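## Task

Insert the cleaner fully into one LC port only, the one in the sixth of six columns counting from the left, the sixth of ten blocks counting down, and the top hole of that block's four. Push until the cleaner's body bottoms out, then withdraw it. Touching anything else or using force may count as failure, and the robot must not fall or be left leaning.

## Robot and tools

ROBOT. The robot has an omnidirectional base and a column about 1.7 m tall. A carriage rides up and down the column (lift_m) and holds two identical six-joint arms, left and right, each with a two-finger gripper. The arm bases sit about 0.57 m + lift_m above the floor, and parts of the carriage hang roughly 0.15 m lower. A hand can reach 0.78 m from its shoulder but only about 0.38 m below its arm base. The hand is about 0.16 m long and 0.1 m wide (0.14 m open). Fingertips taper to about 0.005 m thick. The wrist camera sticks out 0.11 m to one side of joint 6's axis. Parked arm joints 1 to 6 are 0, 0.05, 0.05, 1.45, 0, 0. Cameras: carriage_camera (fixed, forward, tilted about 20 degrees down), left_wrist_camera and right_wrist_camera (looking past the fingertips).

FRAMES. Base frame: origin on the floor under the base centre, x forward, y left, z up, metres. left_hand and right_hand report the midpoint between each hand's pads in this frame. quat_wxyz rotates base axes into hand axes; the hand's z runs along the fingers and the fingers open along its y. Readings tend to sit above the true hand, more at long reach. base_odometry is in the frame of the base at scene start, counts wheel turns only (slip counts as travel), heading in rad, positive left, -3.142 to 3.142.

move. One action per call. The action has "base", "joints", or both, plus optional "speeds" and "min_time_s"; "cameras" picks images. All motions start together.
- base: an object with exactly one key, each a relative offset from where the base last measured itself: translate_m (metres, forward positive, -2 to 2), strafe_m (metres, left positive, -2 to 2), rotate_rad (radians, counter-clockwise positive, -6.3 to 6.3).
- joints: an object keyed by joint name, each value an absolute target. lift_m 0 to 1 m. For each arm (prefix left_ or right_): joint1_rad -2.617 to 3.054 (yaw about vertical, 0 forward, positive left); joint2_rad 0 to 3.141 (shoulder: 0 upper arm back and level, 1.57 up, 3.14 forward); joint3_rad 0 to 3.141 (elbow, 0 folded, 3.14 straight); joint4_rad -1.57 to 1.57 (wrist pitch, positive lifts fingertips); joint5_rad -1.57 to 1.57 (wrist yaw, positive swings fingertips right); joint6_rad -2.094 to 2.094 (roll about the fingers, positive clockwise seen from forearm); gripper_m 0 to 0.093 (pad gap in metres). Done tolerances: lift 0.004, j1 0.02, j2 0.105, j3 0.06, j4 0.04, j5 0.025, j6 0.02, gripper 0.004. Omitted joints may still chase old targets.
- speeds: caps for this action only: translate_m and strafe_m 0.02 to 0.5 m/s, rotate_rad 0.05 to 1.57 rad/s, lift_m 0.08 to 0.25 m/s (top values are defaults).
- min_time_s: 0.1 to 8 s, minimum duration of each arm and gripper motion; it makes paths straighter (without it, moves of 0.1 m or more can stray about 2 cm or more).
Unknown keys make a call invalid; out-of-range values get it refused. After a refusal or a stop, later move, wait and finished_scene calls in the same reply are skipped.

wait: seconds 0 to 10, plus cameras; commands nothing. zoom_image: camera name and region [x0, y0, x1, y1] in image pixels (896x504 images, at most 504x504 region), only for cameras in the latest images. finished_scene: scene number; ends the scene for good, so the port must be cleaned and the cleaner out first.

RESULTS. "move" reads "done" or the worst status. base_status/joint_status: done (for the base, wheels turned the full amount even if slipping); off_target (resting short, maybe still pushing); contact_stop or time_out (old target dropped, holds position); not_followed (a self-collision check withheld the arm's targets; it may keep retrying). on_its_own lists uncommanded actions; its "held at" is a target. motor_effort gives percent of max, bracket = peak; error up to a few points plus half the reading. Joint torques are in joint order, wrap at ±28 N m for joints 1-3. Motor temperatures list each arm's six joints then gripper. MOTOR HOT appears at 75 °C; at 100 °C that arm goes limp for 30-60 s (OVER-TEMPERATURE FAULT, keys say limit_stop_at_motor_heat; resend targets). Park a hot arm to cool it; don't leave arms stretched out idle. Gripper readings can be a few mm off the true gap; closed on nothing they read 0.000 to 0.003.

CAUTIONS. Arms have no contact stop: a blocked arm keeps pressing and springs when freed, so insert the cleaner gently and watch efforts and wrist images. Base contact stops may be late; after one, back off about 0.2 m. Never let the arms hit or press each other, including grippers and fingers. To clear a withheld pair, resend one arm its readings with joint1 swung away, then the other. The robot tips most easily with the carriage high, arms out or loaded, when pushing, or on sudden stops; only images reveal a lean. Do not back under a table edge. Don't drop things or knock neighbouring ports. Camera calibration (K, distortion, T_world_to_cam) is given per camera and may be slightly off per scene.

Each tool is called after ">>>" by a JSON object that holds its "api" and its "payload".

## Session

>>> {"api": "move", "payload": {}}

Scene clock: 0.00 s.
Joint torques (N m): no reading
Motor temperatures (°C): left_arm=[25 22 24 26 23 26 26] | right_arm=[26 23 25 26 24 26 24]
base_odometry: x=+0.000 y=+0.000 heading=+0.000
base_status: not commanded
joint_positions: lift_m=+0.256 left_joint1_rad=-0.570 left_joint2_rad=+1.218 left_joint3_rad=+0.840 left_joint4_rad=+0.549 left_joint5_rad=+0.185 left_joint6_rad=-0.036 left_gripper_m=+0.09396 right_joint1_rad=-0.174 right_joint2_rad=+1.442 right_joint3_rad=+1.085 right_joint4_rad=+0.334 right_joint5_rad=-0.160 right_joint6_rad=+0.018 right_gripper_m=+0.01661
joint_status: not commanded
motor_effort: lift_m=+23 drive_wheels=+1
left_hand: x=+0.5664 y=+0.0457 z=+1.1862 quat_wxyz=(+0.709, +0.237, +0.600, -0.284) (m; base frame)
right_hand: x=+0.7090 y=-0.3541 z=+1.1588 quat_wxyz=(+0.699, +0.013, +0.715, +0.003) (m; base frame)
pictures: carriage_camera, left_wrist_camera, right_wrist_camera

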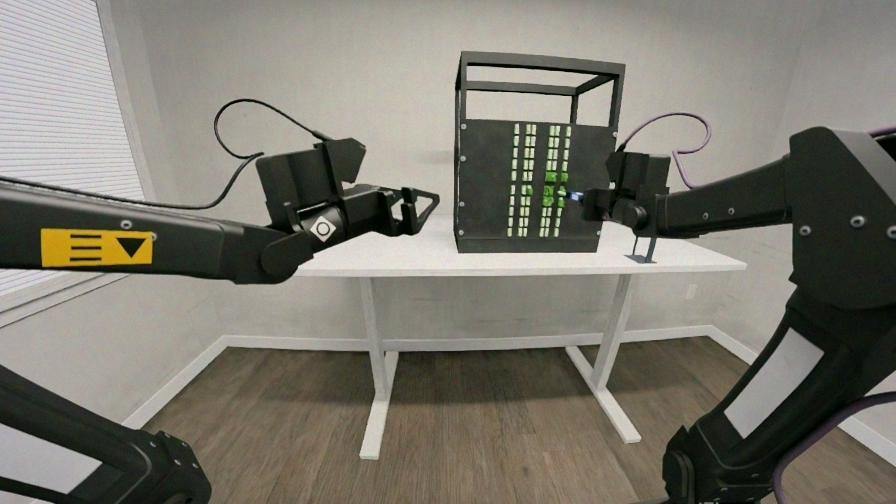

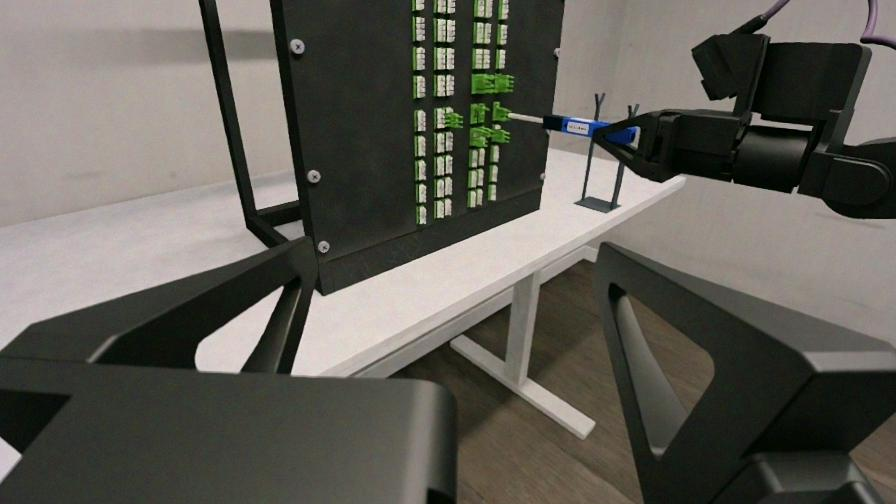

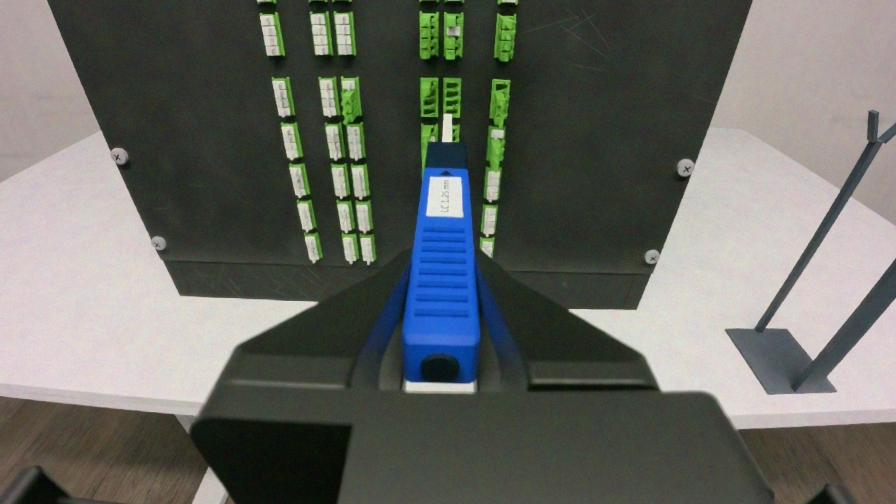

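>>> {"api": "zoom_image", "payload": {"camera": "right_wrist_camera", "region": [230, 0, 560, 280]}}

>>> {"api": "zoom_image", "payload": {"camera": "carriage_camera", "region": [440, 100, 660, 260]}}

>>> {"api": "zoom_image", "payload": {"camera": "left_wrist_camera", "region": [380, 0, 680, 240]}}

Scaled by 1.527.

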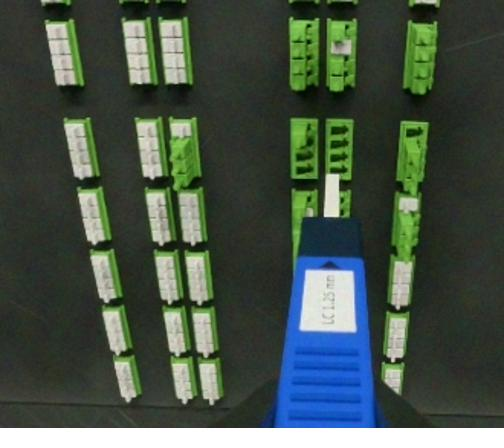

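Scaled by 2.291.

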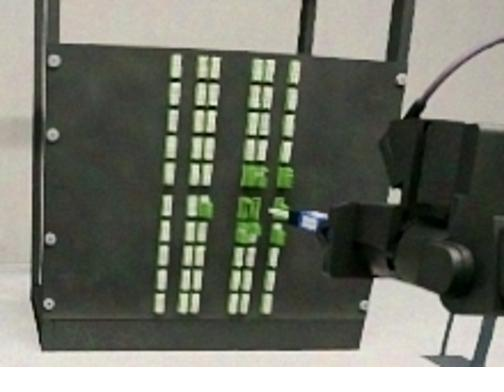

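Scaled by 1.680.

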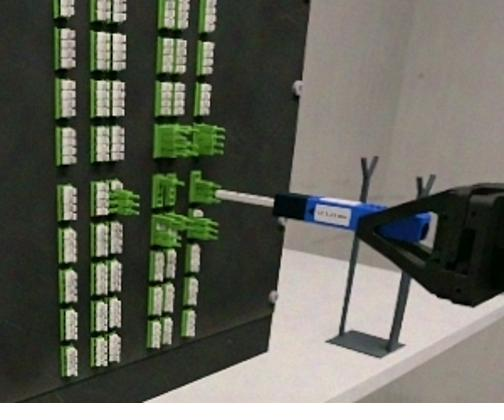

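>>> {"api": "zoom_image", "payload": {"camera": "right_wrist_camera", "region": [400, 60, 540, 180]}}

>>> {"api": "zoom_image", "payload": {"camera": "left_wrist_camera", "region": [440, 60, 600, 170]}}

>>> {"api": "zoom_image", "payload": {"camera": "carriage_camera", "region": [530, 160, 610, 220]}}

Scaled by 3.600.

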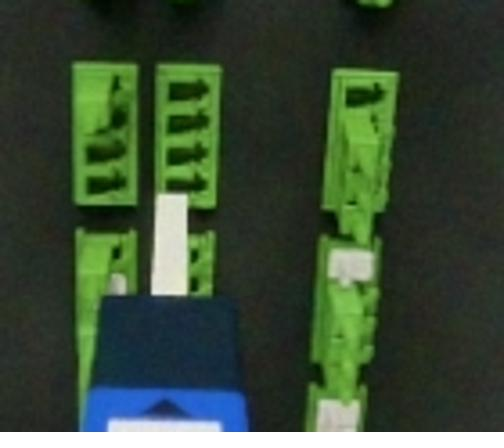

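Scaled by 3.150.

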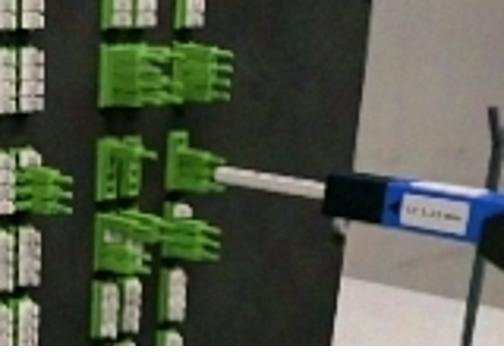

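Scaled by 6.300.

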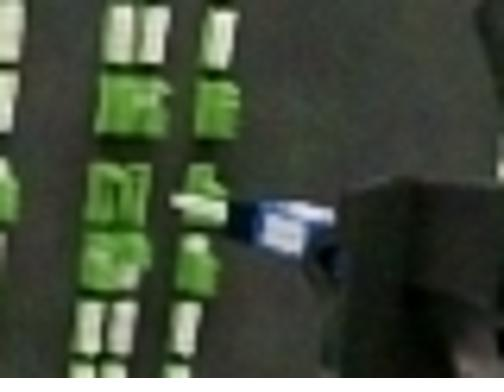

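>>> {"api": "zoom_image", "payload": {"camera": "left_wrist_camera", "region": [485, 95, 545, 135]}}

>>> {"api": "zoom_image", "payload": {"camera": "right_wrist_camera", "region": [480, 70, 530, 140]}}

>>> {"api": "zoom_image", "payload": {"camera": "right_wrist_camera", "region": [60, 120, 340, 320]}}

>>> {"api": "zoom_image", "payload": {"camera": "right_wrist_camera", "region": [500, 120, 780, 320]}}

Scaled by 8.400.

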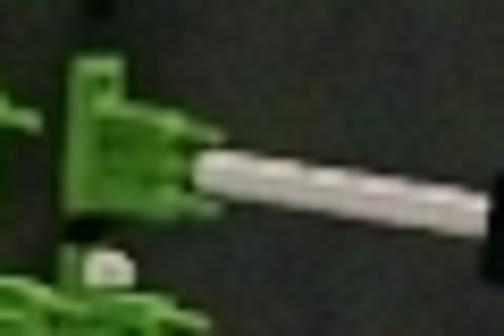

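Scaled by 7.200.

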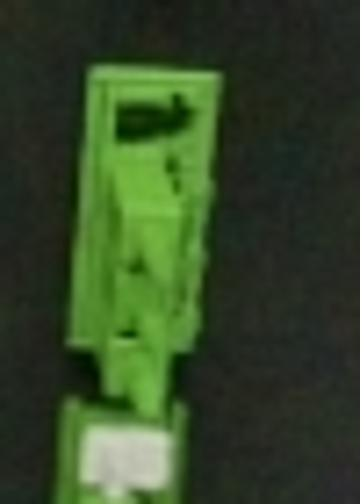

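Scaled by 1.800.

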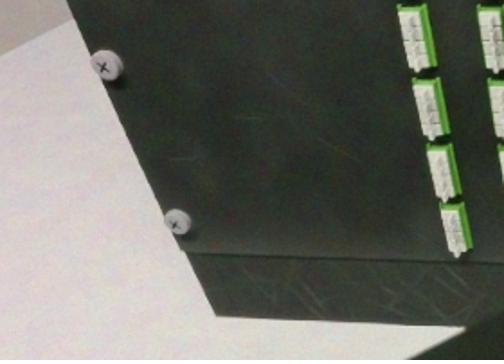

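Scaled by 1.800.

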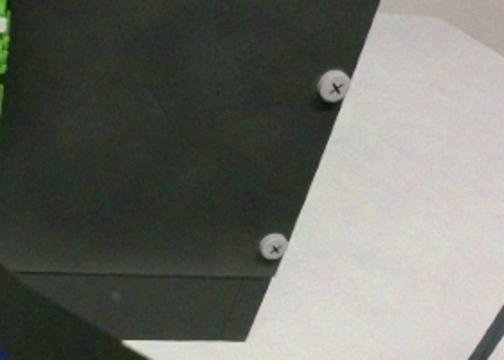

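>>> {"api": "move", "payload": {"base": {"rotate_rad": -0.02}, "joints": {"left_joint1_rad": -0.766, "left_joint2_rad": 1.908, "left_joint3_rad": 1.524, "left_joint4_rad": 0.555, "left_joint5_rad": -0.009}, "speeds": {"rotate_rad": 0.05}, "min_time_s": 4}}

Scene clock: 268.43 s.
Joint torques (N m): left_arm=[-0.62 -10.8 11.77 2.2 -0.12 0.07] | right_arm=[-0.27 -6.05 9.11 2.28 -0.06 -0.09]
Motor temperatures (°C): left_arm=[25 27 36 45 23 26 25] | right_arm=[26 30 39 50 24 26 28]
move: done
base_odometry: x=+0.000 y=+0.000 heading=-0.019
base_status: done
joint_positions: lift_m=+0.256 left_joint1_rad=-0.760 left_joint2_rad=+1.885 left_joint3_rad=+1.493 left_joint4_rad=+0.549 left_joint5_rad=+0.006 left_joint6_rad=-0.036 left_gripper_m=+0.09396 right_joint1_rad=-0.174 right_joint2_rad=+1.442 right_joint3_rad=+1.085 right_joint4_rad=+0.332 right_joint5_rad=-0.160 right_joint6_rad=+0.018 right_gripper_m=+0.01661
joint_status: all done
motor_effort: lift_m=+26(30) drive_wheels=-7(12)
left_hand: x=+0.6612 y=-0.1119 z=+1.1834 quat_wxyz=(+0.700, +0.232, +0.607, -0.296) (m; base frame)
right_hand: x=+0.7090 y=-0.3540 z=+1.1585 quat_wxyz=(+0.699, +0.013, +0.715, +0.003) (m; base frame)
pictures: carriage_camera, left_wrist_camera, right_wrist_camera
camera_calibration:
left_wrist_camera: T_world_to_cam=[[-0.67739, -0.734466, 0.0412516, 0.318873], [-0.359427, 0.281525, -0.889694, 1.3265], [0.641837, -0.617497, -0.454689, 0.169929], [0, 0, 0, 1]] pos_world=[0.583715, -0.0343123, 1.24429]
right_wrist_camera: T_world_to_cam=[[-0.000368894, -0.999845, 0.0176063, -0.374931], [-0.580376, -0.0141236, -0.814226, 1.36225], [0.814349, -0.0105186, -0.58028, 0.209962], [0, 0, 0, 1]] pos_world=[0.619494, -0.353425, 1.23761]

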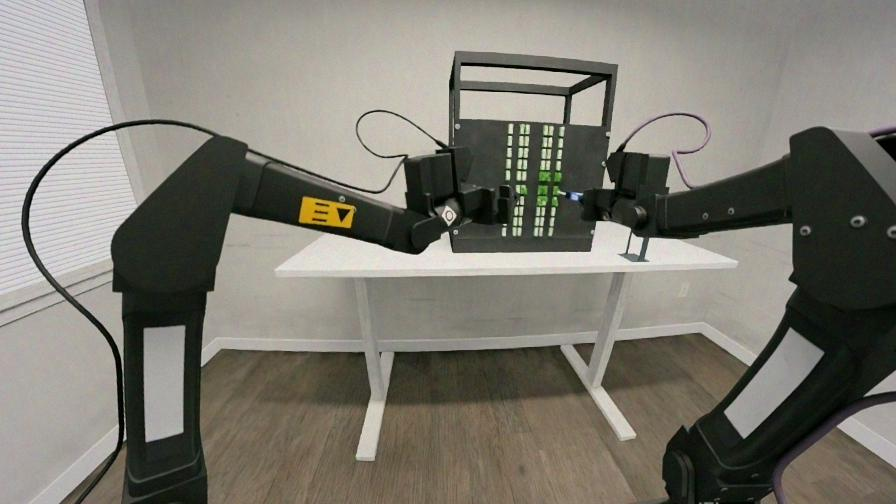

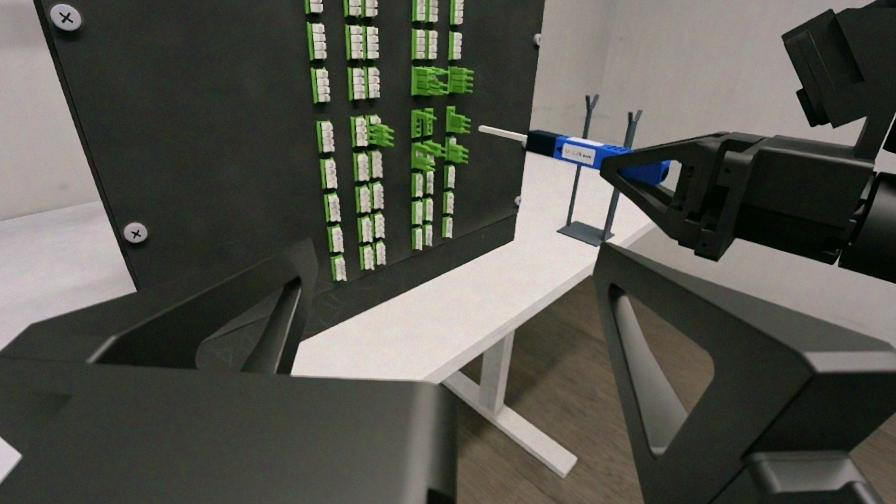

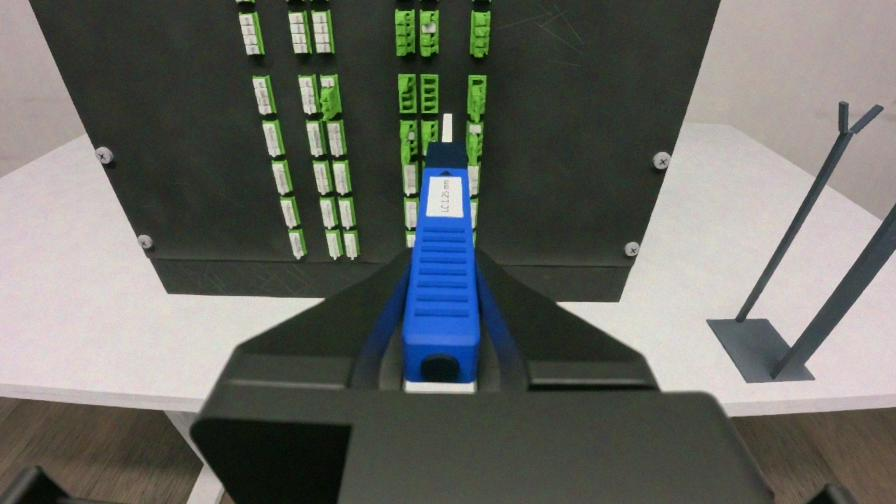

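>>> {"api": "zoom_image", "payload": {"camera": "right_wrist_camera", "region": [430, 65, 500, 135]}}

>>> {"api": "zoom_image", "payload": {"camera": "left_wrist_camera", "region": [435, 90, 535, 170]}}

Scaled by 7.200.

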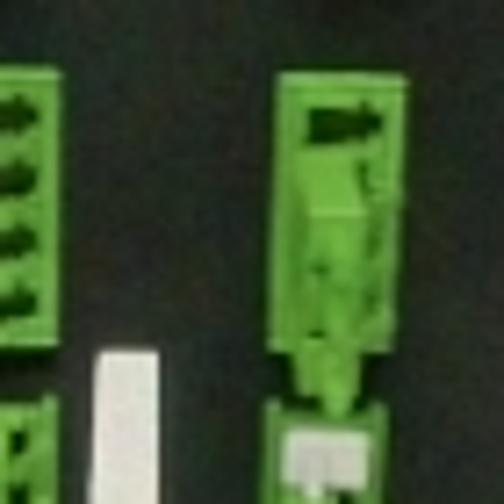

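Scaled by 5.040.

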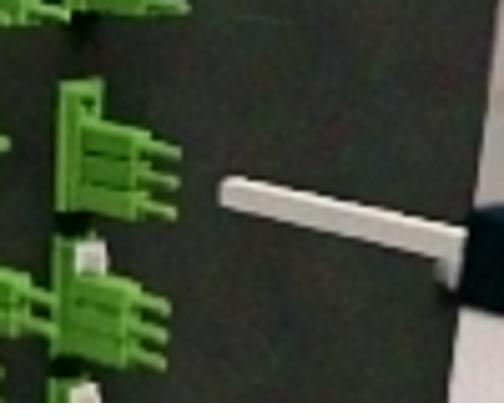

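>>> {"api": "move", "payload": {"base": {"strafe_m": -0.0213}, "joints": {"lift_m": 0.264}, "speeds": {"strafe_m": 0.03, "lift_m": 0.08}, "cameras": ["left_wrist_camera", "right_wrist_camera"]}}

>>> {"api": "zoom_image", "payload": {"camera": "right_wrist_camera", "region": [410, 65, 480, 135]}}

>>> {"api": "zoom_image", "payload": {"camera": "left_wrist_camera", "region": [435, 90, 535, 170]}}

Scene clock: 304.87 s.
Joint torques (N m): left_arm=[-0.24 -11.47 11.14 2.12 -0.09 0.06] | right_arm=[0.1 -6.27 9.29 2.36 -0.09 -0.08]
Motor temperatures (°C): left_arm=[25 34 36 47 23 26 25] | right_arm=[26 30 40 51 24 26 28]
move: done
base_odometry: x=-0.001 y=-0.021 heading=-0.019
base_status: done
joint_positions: lift_m=+0.264 left_joint1_rad=-0.764 left_joint2_rad=+1.890 left_joint3_rad=+1.500 left_joint4_rad=+0.555 left_joint5_rad=+0.003 left_joint6_rad=-0.036 left_gripper_m=+0.09396 right_joint1_rad=-0.175 right_joint2_rad=+1.443 right_joint3_rad=+1.085 right_joint4_rad=+0.328 right_joint5_rad=-0.159 right_joint6_rad=+0.018 right_gripper_m=+0.01661
joint_status: all done
motor_effort: lift_m=+28(35) drive_wheels=-2(10)
left_hand: x=+0.6607 y=-0.1139 z=+1.1935 quat_wxyz=(+0.702, +0.231, +0.604, -0.298) (m; base frame)
right_hand: x=+0.7092 y=-0.3547 z=+1.1648 quat_wxyz=(+0.696, +0.014, +0.718, +0.002) (m; base frame)
pictures: left_wrist_camera, right_wrist_camera
camera_calibration:
left_wrist_camera: T_world_to_cam=[[-0.678504, -0.733404, 0.0418441, 0.316723], [-0.354189, 0.276709, -0.893299, 1.33613], [0.64357, -0.620927, -0.447511, 0.163506], [0, 0, 0, 1]] pos_world=[0.582913, -0.0359067, 1.25348]
right_wrist_camera: T_world_to_cam=[[-0.00210381, -0.99986, 0.0165935, -0.373432], [-0.585279, -0.0122234, -0.81074, 1.36761], [0.810829, -0.0114174, -0.585172, 0.221315], [0, 0, 0, 1]] pos_world=[0.6202, -0.354136, 1.24448]

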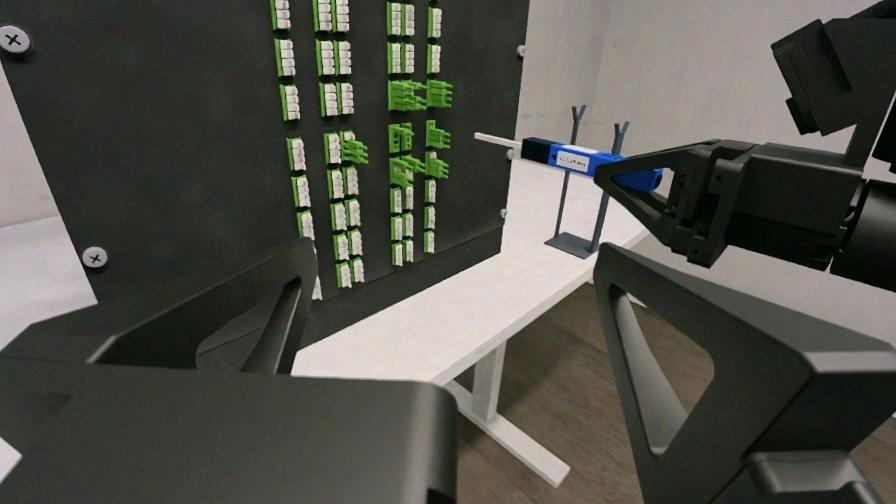

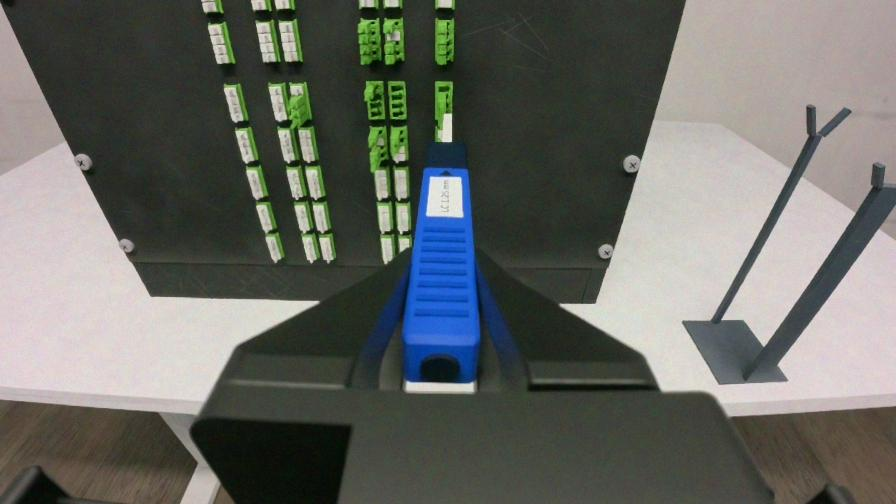

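Scaled by 7.200.

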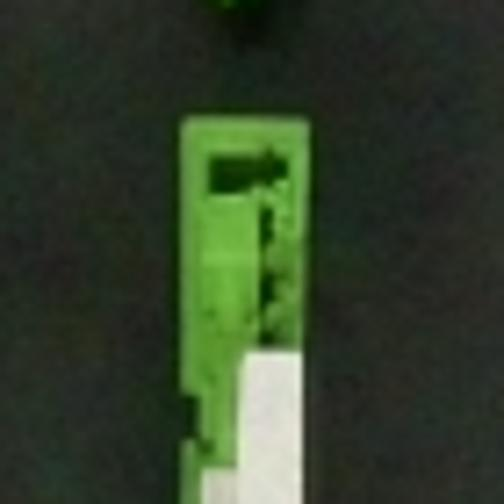

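Scaled by 5.040.

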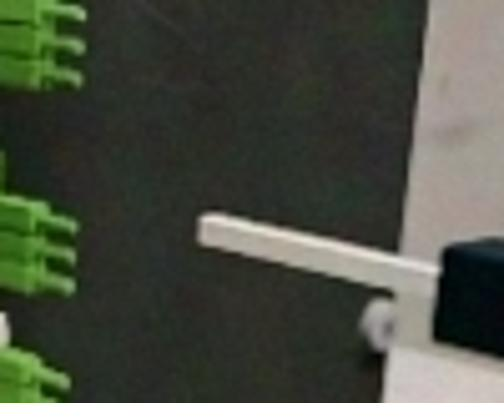

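>>> {"api": "move", "payload": {"base": {"strafe_m": 0.004}, "joints": {"lift_m": 0.267}, "speeds": {"strafe_m": 0.02, "lift_m": 0.08}, "cameras": []}}

>>> {"api": "move", "payload": {"base": {"translate_m": 0.03}, "speeds": {"translate_m": 0.03}, "cameras": ["left_wrist_camera", "right_wrist_camera"]}}

>>> {"api": "zoom_image", "payload": {"camera": "right_wrist_camera", "region": [410, 65, 480, 135]}}

>>> {"api": "zoom_image", "payload": {"camera": "left_wrist_camera", "region": [400, 90, 500, 170]}}

Scene clock: 334.07 s.
Joint torques (N m): left_arm=[-0.31 -11.56 11.19 2.1 -0.1 0.06] | right_arm=[-0.44 -6.19 9.03 2.33 -0.05 -0.09]
Motor temperatures (°C): left_arm=[25 37 37 47 23 26 25] | right_arm=[26 29 40 50 24 26 28]
move: done
base_odometry: x=+0.000 y=-0.017 heading=-0.019
base_status: done
joint_positions: lift_m=+0.267 left_joint1_rad=-0.764 left_joint2_rad=+1.892 left_joint3_rad=+1.500 left_joint4_rad=+0.560 left_joint5_rad=+0.002 left_joint6_rad=-0.036 left_gripper_m=+0.09396 right_joint1_rad=-0.174 right_joint2_rad=+1.444 right_joint3_rad=+1.085 right_joint4_rad=+0.325 right_joint5_rad=-0.159 right_joint6_rad=+0.018 right_gripper_m=+0.01661
joint_status: all done
motor_effort: lift_m=+28(33) drive_wheels=+5(9)
left_hand: x=+0.6609 y=-0.1142 z=+1.1962 quat_wxyz=(+0.703, +0.231, +0.603, -0.298) (m; base frame)
right_hand: x=+0.7094 y=-0.3543 z=+1.1669 quat_wxyz=(+0.695, +0.014, +0.719, +0.003) (m; base frame)
pictures: none
No camera images: "cameras" was empty.

Scene clock: 335.50 s.
Joint torques (N m): left_arm=[-0.2 -11.36 11.11 2.06 -0.07 0.06] | right_arm=[-0.32 -6.31 8.92 2.32 -0.08 -0.09]
Motor temperatures (°C): left_arm=[25 37 37 47 23 26 25] | right_arm=[26 29 40 49 24 26 28]
move: done
base_odometry: x=+0.029 y=-0.018 heading=-0.019
base_status: done
joint_positions: lift_m=+0.267 left_joint1_rad=-0.765 left_joint2_rad=+1.892 left_joint3_rad=+1.500 left_joint4_rad=+0.561 left_joint5_rad=+0.001 left_joint6_rad=-0.036 left_gripper_m=+0.09396 right_joint1_rad=-0.174 right_joint2_rad=+1.444 right_joint3_rad=+1.085 right_joint4_rad=+0.324 right_joint5_rad=-0.159 right_joint6_rad=+0.018 right_gripper_m=+0.01661
joint_status: not commanded
motor_effort: lift_m=+32(33) drive_wheels=-3(8)
left_hand: x=+0.6607 y=-0.1144 z=+1.1963 quat_wxyz=(+0.703, +0.230, +0.603, -0.298) (m; base frame)
right_hand: x=+0.7094 y=-0.3543 z=+1.1666 quat_wxyz=(+0.695, +0.014, +0.719, +0.003) (m; base frame)
pictures: left_wrist_camera, right_wrist_camera
camera_calibration:
left_wrist_camera: T_world_to_cam=[[-0.678028, -0.733822, 0.0422268, 0.31548], [-0.352673, 0.27438, -0.894616, 1.33921], [0.644902, -0.621467, -0.444836, 0.160329], [0, 0, 0, 1]] pos_world=[0.582811, -0.0363061, 1.25608]
right_wrist_camera: T_world_to_cam=[[-0.00128622, -0.999872, 0.0159332, -0.372752], [-0.58862, -0.0121235, -0.808319, 1.36876], [0.808409, -0.0104183, -0.588529, 0.228229], [0, 0, 0, 1]] pos_world=[0.620701, -0.353732, 1.24666]

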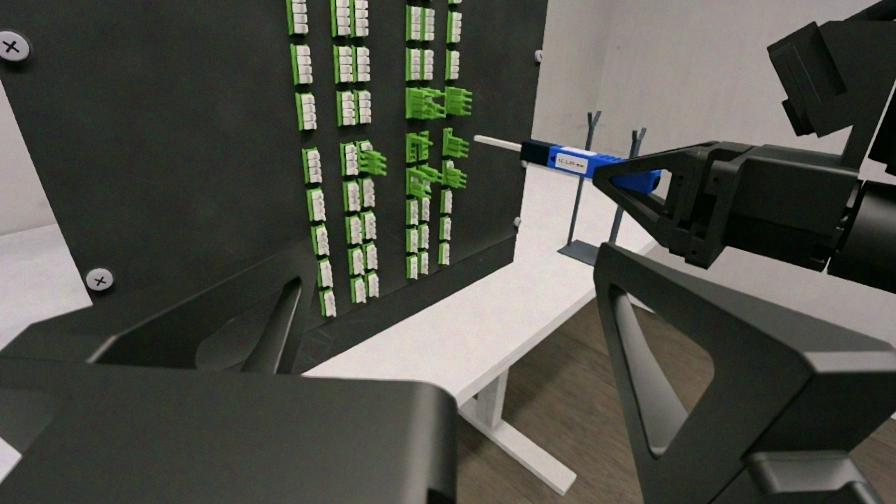

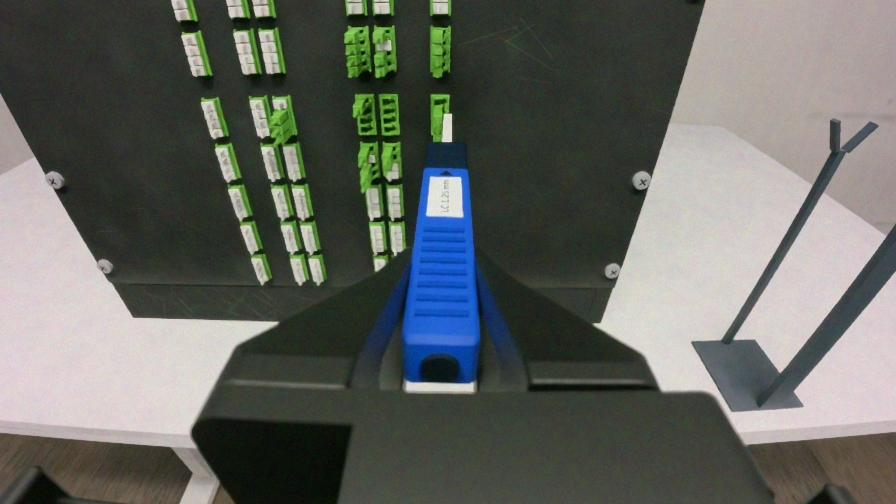

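Scaled by 7.200.

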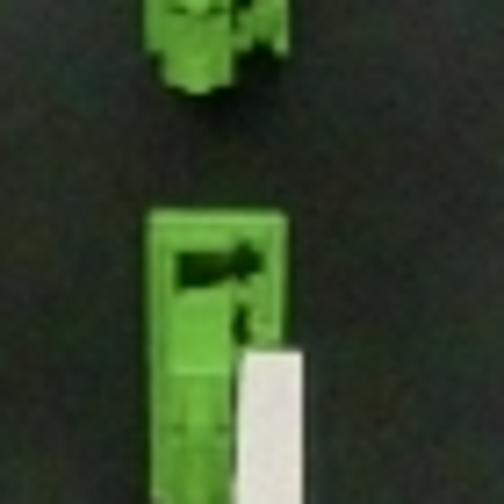

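Scaled by 5.040.

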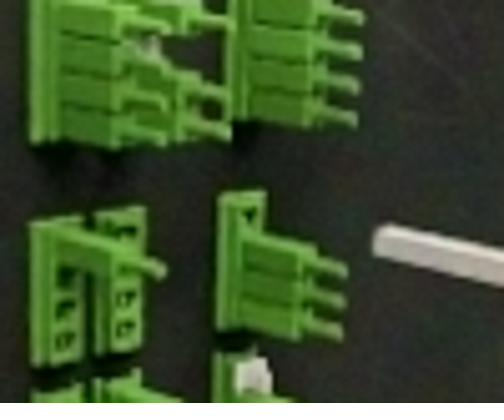

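>>> {"api": "move", "payload": {"base": {"strafe_m": 0.007}, "speeds": {"strafe_m": 0.02}, "cameras": ["left_wrist_camera", "right_wrist_camera"]}}

>>> {"api": "zoom_image", "payload": {"camera": "right_wrist_camera", "region": [410, 65, 480, 135]}}

>>> {"api": "zoom_image", "payload": {"camera": "left_wrist_camera", "region": [420, 90, 520, 170]}}

Scene clock: 356.07 s.
Joint torques (N m): left_arm=[-0.09 -11.59 11.12 2.07 -0.07 0.06] | right_arm=[-0.21 -6.42 8.98 2.39 -0.09 -0.11]
Motor temperatures (°C): left_arm=[25 36 38 45 23 26 25] | right_arm=[26 29 41 49 24 26 28]
move: done
base_odometry: x=+0.029 y=-0.011 heading=-0.019
base_status: done
joint_positions: lift_m=+0.267 left_joint1_rad=-0.766 left_joint2_rad=+1.892 left_joint3_rad=+1.500 left_joint4_rad=+0.561 left_joint5_rad=+0.001 left_joint6_rad=-0.036 left_gripper_m=+0.09396 right_joint1_rad=-0.174 right_joint2_rad=+1.444 right_joint3_rad=+1.085 right_joint4_rad=+0.324 right_joint5_rad=-0.160 right_joint6_rad=+0.018 right_gripper_m=+0.01661
joint_status: not commanded
motor_effort: lift_m=+28(31) drive_wheels=-7(10)
left_hand: x=+0.6603 y=-0.1149 z=+1.1963 quat_wxyz=(+0.703, +0.231, +0.603, -0.298) (m; base frame)
right_hand: x=+0.7094 y=-0.3541 z=+1.1666 quat_wxyz=(+0.695, +0.013, +0.719, +0.003) (m; base frame)
pictures: left_wrist_camera, right_wrist_camera
camera_calibration:
left_wrist_camera: T_world_to_cam=[[-0.678609, -0.733286, 0.0422141, 0.31529], [-0.352452, 0.27467, -0.894614, 1.33906], [0.644413, -0.621972, -0.444841, 0.160612], [0, 0, 0, 1]] pos_world=[0.582411, -0.0367051, 1.25608]
right_wrist_camera: T_world_to_cam=[[-0.000205507, -0.999874, 0.0158891, -0.373262], [-0.58861, -0.012724, -0.808317, 1.36854], [0.808417, -0.00951859, -0.588534, 0.228549], [0, 0, 0, 1]] pos_world=[0.6207, -0.353626, 1.24666]

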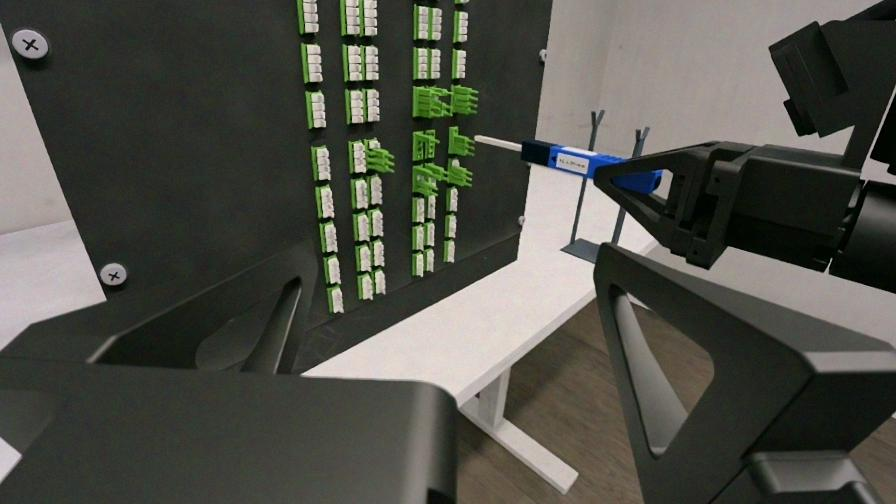

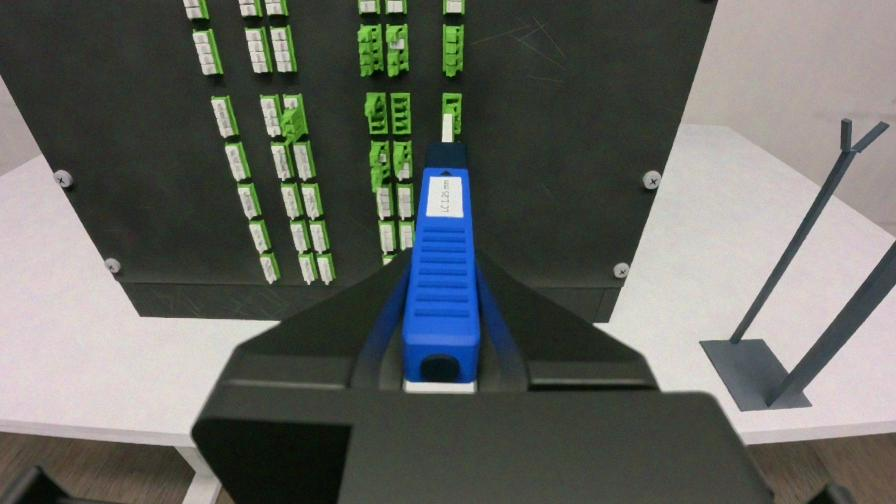

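Scaled by 7.200.

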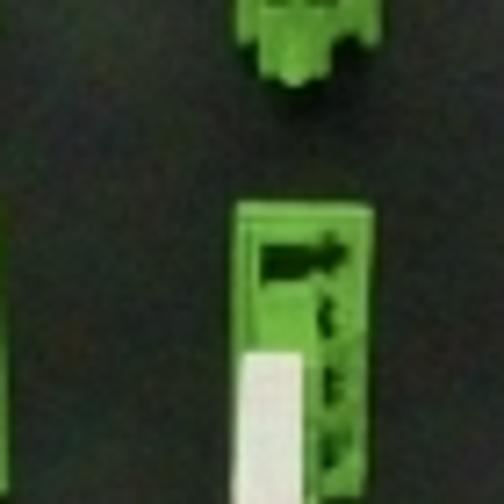

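Scaled by 5.040.

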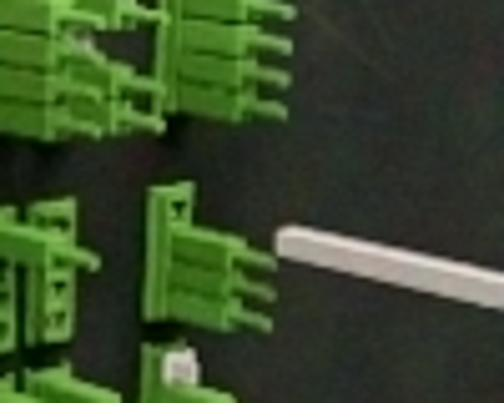

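>>> {"api": "move", "payload": {"joints": {"right_joint4_rad": 0.355}, "min_time_s": 1.5, "cameras": ["left_wrist_camera", "right_wrist_camera"]}}

>>> {"api": "zoom_image", "payload": {"camera": "right_wrist_camera", "region": [410, 65, 480, 135]}}

>>> {"api": "zoom_image", "payload": {"camera": "left_wrist_camera", "region": [430, 90, 530, 170]}}

Scene clock: 380.97 s.
Joint torques (N m): left_arm=[-0.01 -11.56 11.12 2.08 -0.07 0.06] | right_arm=[-0.24 -6.19 9.11 2.49 -0.07 -0.09]
Motor temperatures (°C): left_arm=[25 36 38 45 23 26 25] | right_arm=[26 29 41 49 24 26 28]
move: done
base_odometry: x=+0.029 y=-0.011 heading=-0.019
base_status: not commanded
joint_positions: lift_m=+0.267 left_joint1_rad=-0.766 left_joint2_rad=+1.892 left_joint3_rad=+1.500 left_joint4_rad=+0.561 left_joint5_rad=+0.001 left_joint6_rad=-0.036 left_gripper_m=+0.09396 right_joint1_rad=-0.174 right_joint2_rad=+1.444 right_joint3_rad=+1.085 right_joint4_rad=+0.326 right_joint5_rad=-0.160 right_joint6_rad=+0.018 right_gripper_m=+0.01661
joint_status: all done
motor_effort: lift_m=+28(33) drive_wheels=-7(7)
left_hand: x=+0.6603 y=-0.1149 z=+1.1963 quat_wxyz=(+0.703, +0.231, +0.603, -0.298) (m; base frame)
right_hand: x=+0.7094 y=-0.3541 z=+1.1671 quat_wxyz=(+0.696, +0.013, +0.718, +0.003) (m; base frame)
pictures: left_wrist_camera, right_wrist_camera
camera_calibration:
left_wrist_camera: T_world_to_cam=[[-0.678609, -0.733286, 0.0422141, 0.31529], [-0.352452, 0.27467, -0.894614, 1.33906], [0.644413, -0.621972, -0.444841, 0.160612], [0, 0, 0, 1]] pos_world=[0.582411, -0.0367051, 1.25608]
right_wrist_camera: T_world_to_cam=[[-0.0002212, -0.999868, 0.0162488, -0.373703], [-0.58706, -0.0130243, -0.809439, 1.36901], [0.809544, -0.00971809, -0.586979, 0.226187], [0, 0, 0, 1]] pos_world=[0.620499, -0.353626, 1.24697]

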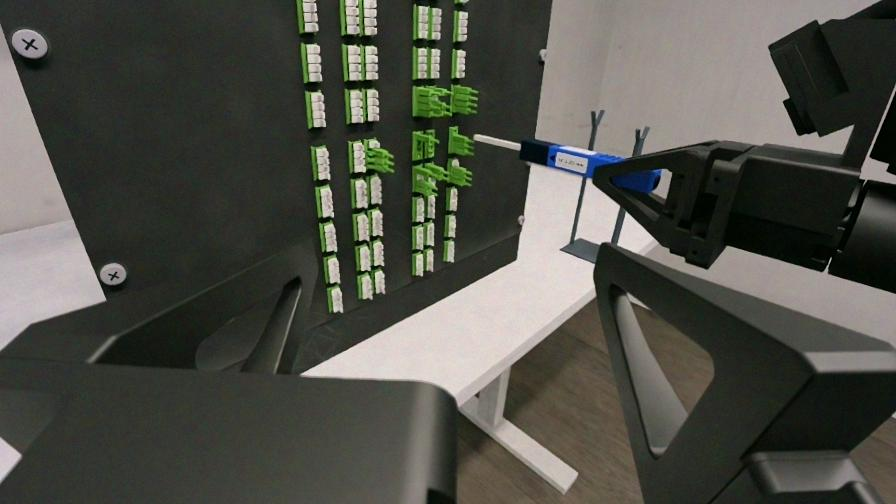

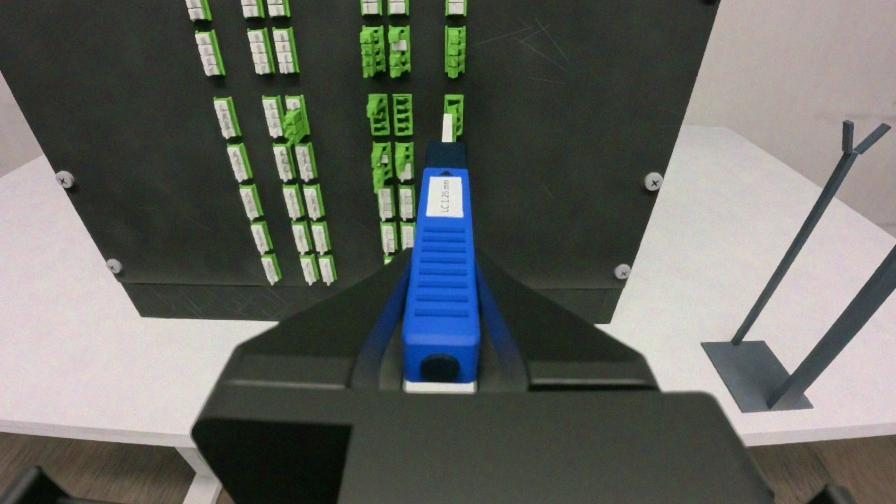

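Scaled by 7.200.

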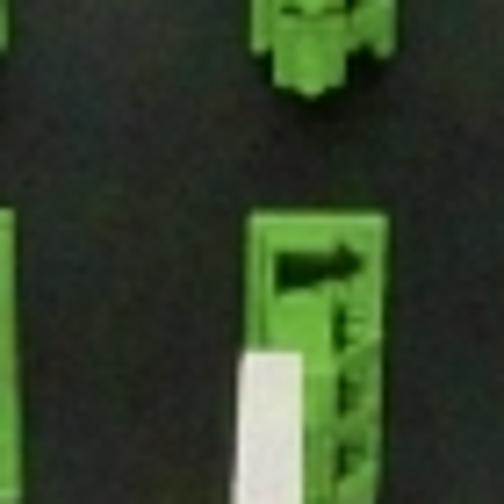

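Scaled by 5.040.

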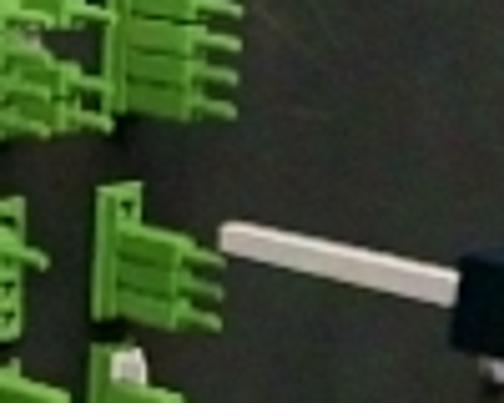

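>>> {"api": "move", "payload": {"joints": {"right_joint4_rad": 0.38}, "min_time_s": 1.5, "cameras": []}}

>>> {"api": "wait", "payload": {"seconds": 1.0, "cameras": ["left_wrist_camera", "right_wrist_camera"]}}

>>> {"api": "zoom_image", "payload": {"camera": "right_wrist_camera", "region": [410, 65, 480, 135]}}

>>> {"api": "zoom_image", "payload": {"camera": "left_wrist_camera", "region": [430, 90, 530, 170]}}

Scene clock: 391.17 s.
Joint torques (N m): left_arm=[-0.01 -11.58 11.12 2.08 -0.07 0.06] | right_arm=[-0.27 -6.22 9.13 2.49 -0.07 -0.09]
Motor temperatures (°C): left_arm=[25 36 39 45 23 26 25] | right_arm=[26 29 41 50 24 26 28]
move: done
base_odometry: x=+0.029 y=-0.011 heading=-0.019
base_status: not commanded
joint_positions: lift_m=+0.267 left_joint1_rad=-0.766 left_joint2_rad=+1.892 left_joint3_rad=+1.500 left_joint4_rad=+0.561 left_joint5_rad=+0.001 left_joint6_rad=-0.036 left_gripper_m=+0.09396 right_joint1_rad=-0.174 right_joint2_rad=+1.444 right_joint3_rad=+1.085 right_joint4_rad=+0.351 right_joint5_rad=-0.160 right_joint6_rad=+0.018 right_gripper_m=+0.01661
joint_status: all done
motor_effort: lift_m=+24(32) drive_wheels=-7(7)
left_hand: x=+0.6603 y=-0.1149 z=+1.1963 quat_wxyz=(+0.703, +0.231, +0.603, -0.298) (m; base frame)
right_hand: x=+0.7095 y=-0.3541 z=+1.1732 quat_wxyz=(+0.704, +0.012, +0.710, +0.002) (m; base frame)
pictures: none
No camera images: "cameras" was empty.

Scene clock: 392.17 s.
Joint torques (N m): left_arm=[-0.01 -11.58 11.14 2.07 -0.07 0.06] | right_arm=[-0.21 -6.26 9.13 2.47 -0.06 -0.1]
Motor temperatures (°C): left_arm=[25 36 39 45 23 26 25] | right_arm=[26 29 41 50 24 26 28]
base_odometry: x=+0.029 y=-0.011 heading=-0.019
base_status: not commanded
joint_positions: lift_m=+0.267 left_joint1_rad=-0.766 left_joint2_rad=+1.892 left_joint3_rad=+1.500 left_joint4_rad=+0.561 left_joint5_rad=+0.001 left_joint6_rad=-0.036 left_gripper_m=+0.09396 right_joint1_rad=-0.174 right_joint2_rad=+1.444 right_joint3_rad=+1.085 right_joint4_rad=+0.351 right_joint5_rad=-0.160 right_joint6_rad=+0.018 right_gripper_m=+0.01661
joint_status: all done
motor_effort: lift_m=+28(32) drive_wheels=-7(7)
left_hand: x=+0.6603 y=-0.1149 z=+1.1963 quat_wxyz=(+0.703, +0.231, +0.603, -0.298) (m; base frame)
right_hand: x=+0.7095 y=-0.3541 z=+1.1733 quat_wxyz=(+0.705, +0.012, +0.710, +0.002) (m; base frame)
wait: 1.00 s; at rest by 0.27 s
pictures: left_wrist_camera, right_wrist_camera
camera_calibration:
left_wrist_camera: T_world_to_cam=[[-0.678609, -0.733286, 0.0422141, 0.31529], [-0.352452, 0.27467, -0.894614, 1.33906], [0.644413, -0.621972, -0.444841, 0.160612], [0, 0, 0, 1]] pos_world=[0.582411, -0.0367051, 1.25608]
right_wrist_camera: T_world_to_cam=[[-0.000653421, -0.999787, 0.02062, -0.378637], [-0.56651, -0.0166219, -0.823887, 1.37523], [0.824055, -0.0122198, -0.566378, 0.194343], [0, 0, 0, 1]] pos_world=[0.618683, -0.353323, 1.25091]

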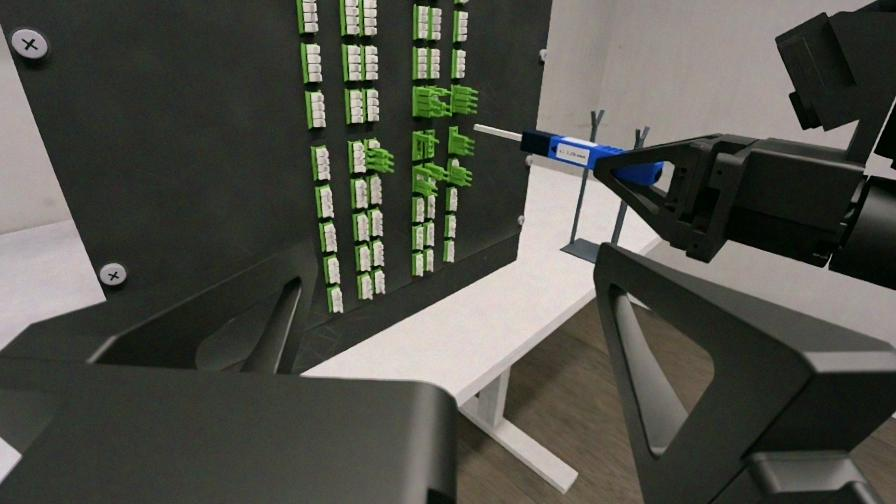

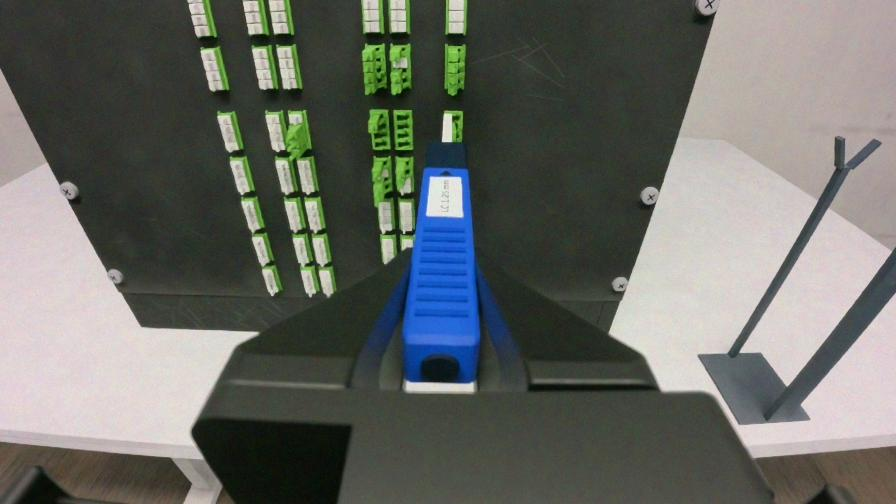

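Scaled by 7.200.

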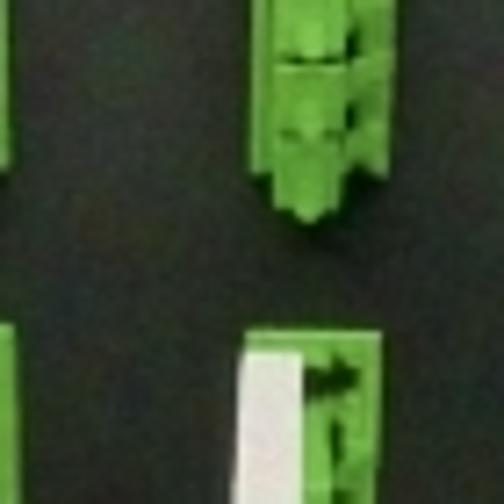

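Scaled by 5.040.

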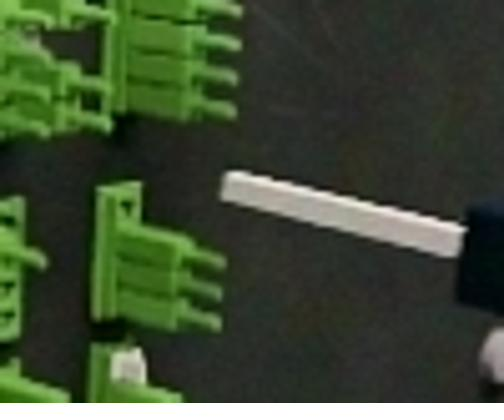

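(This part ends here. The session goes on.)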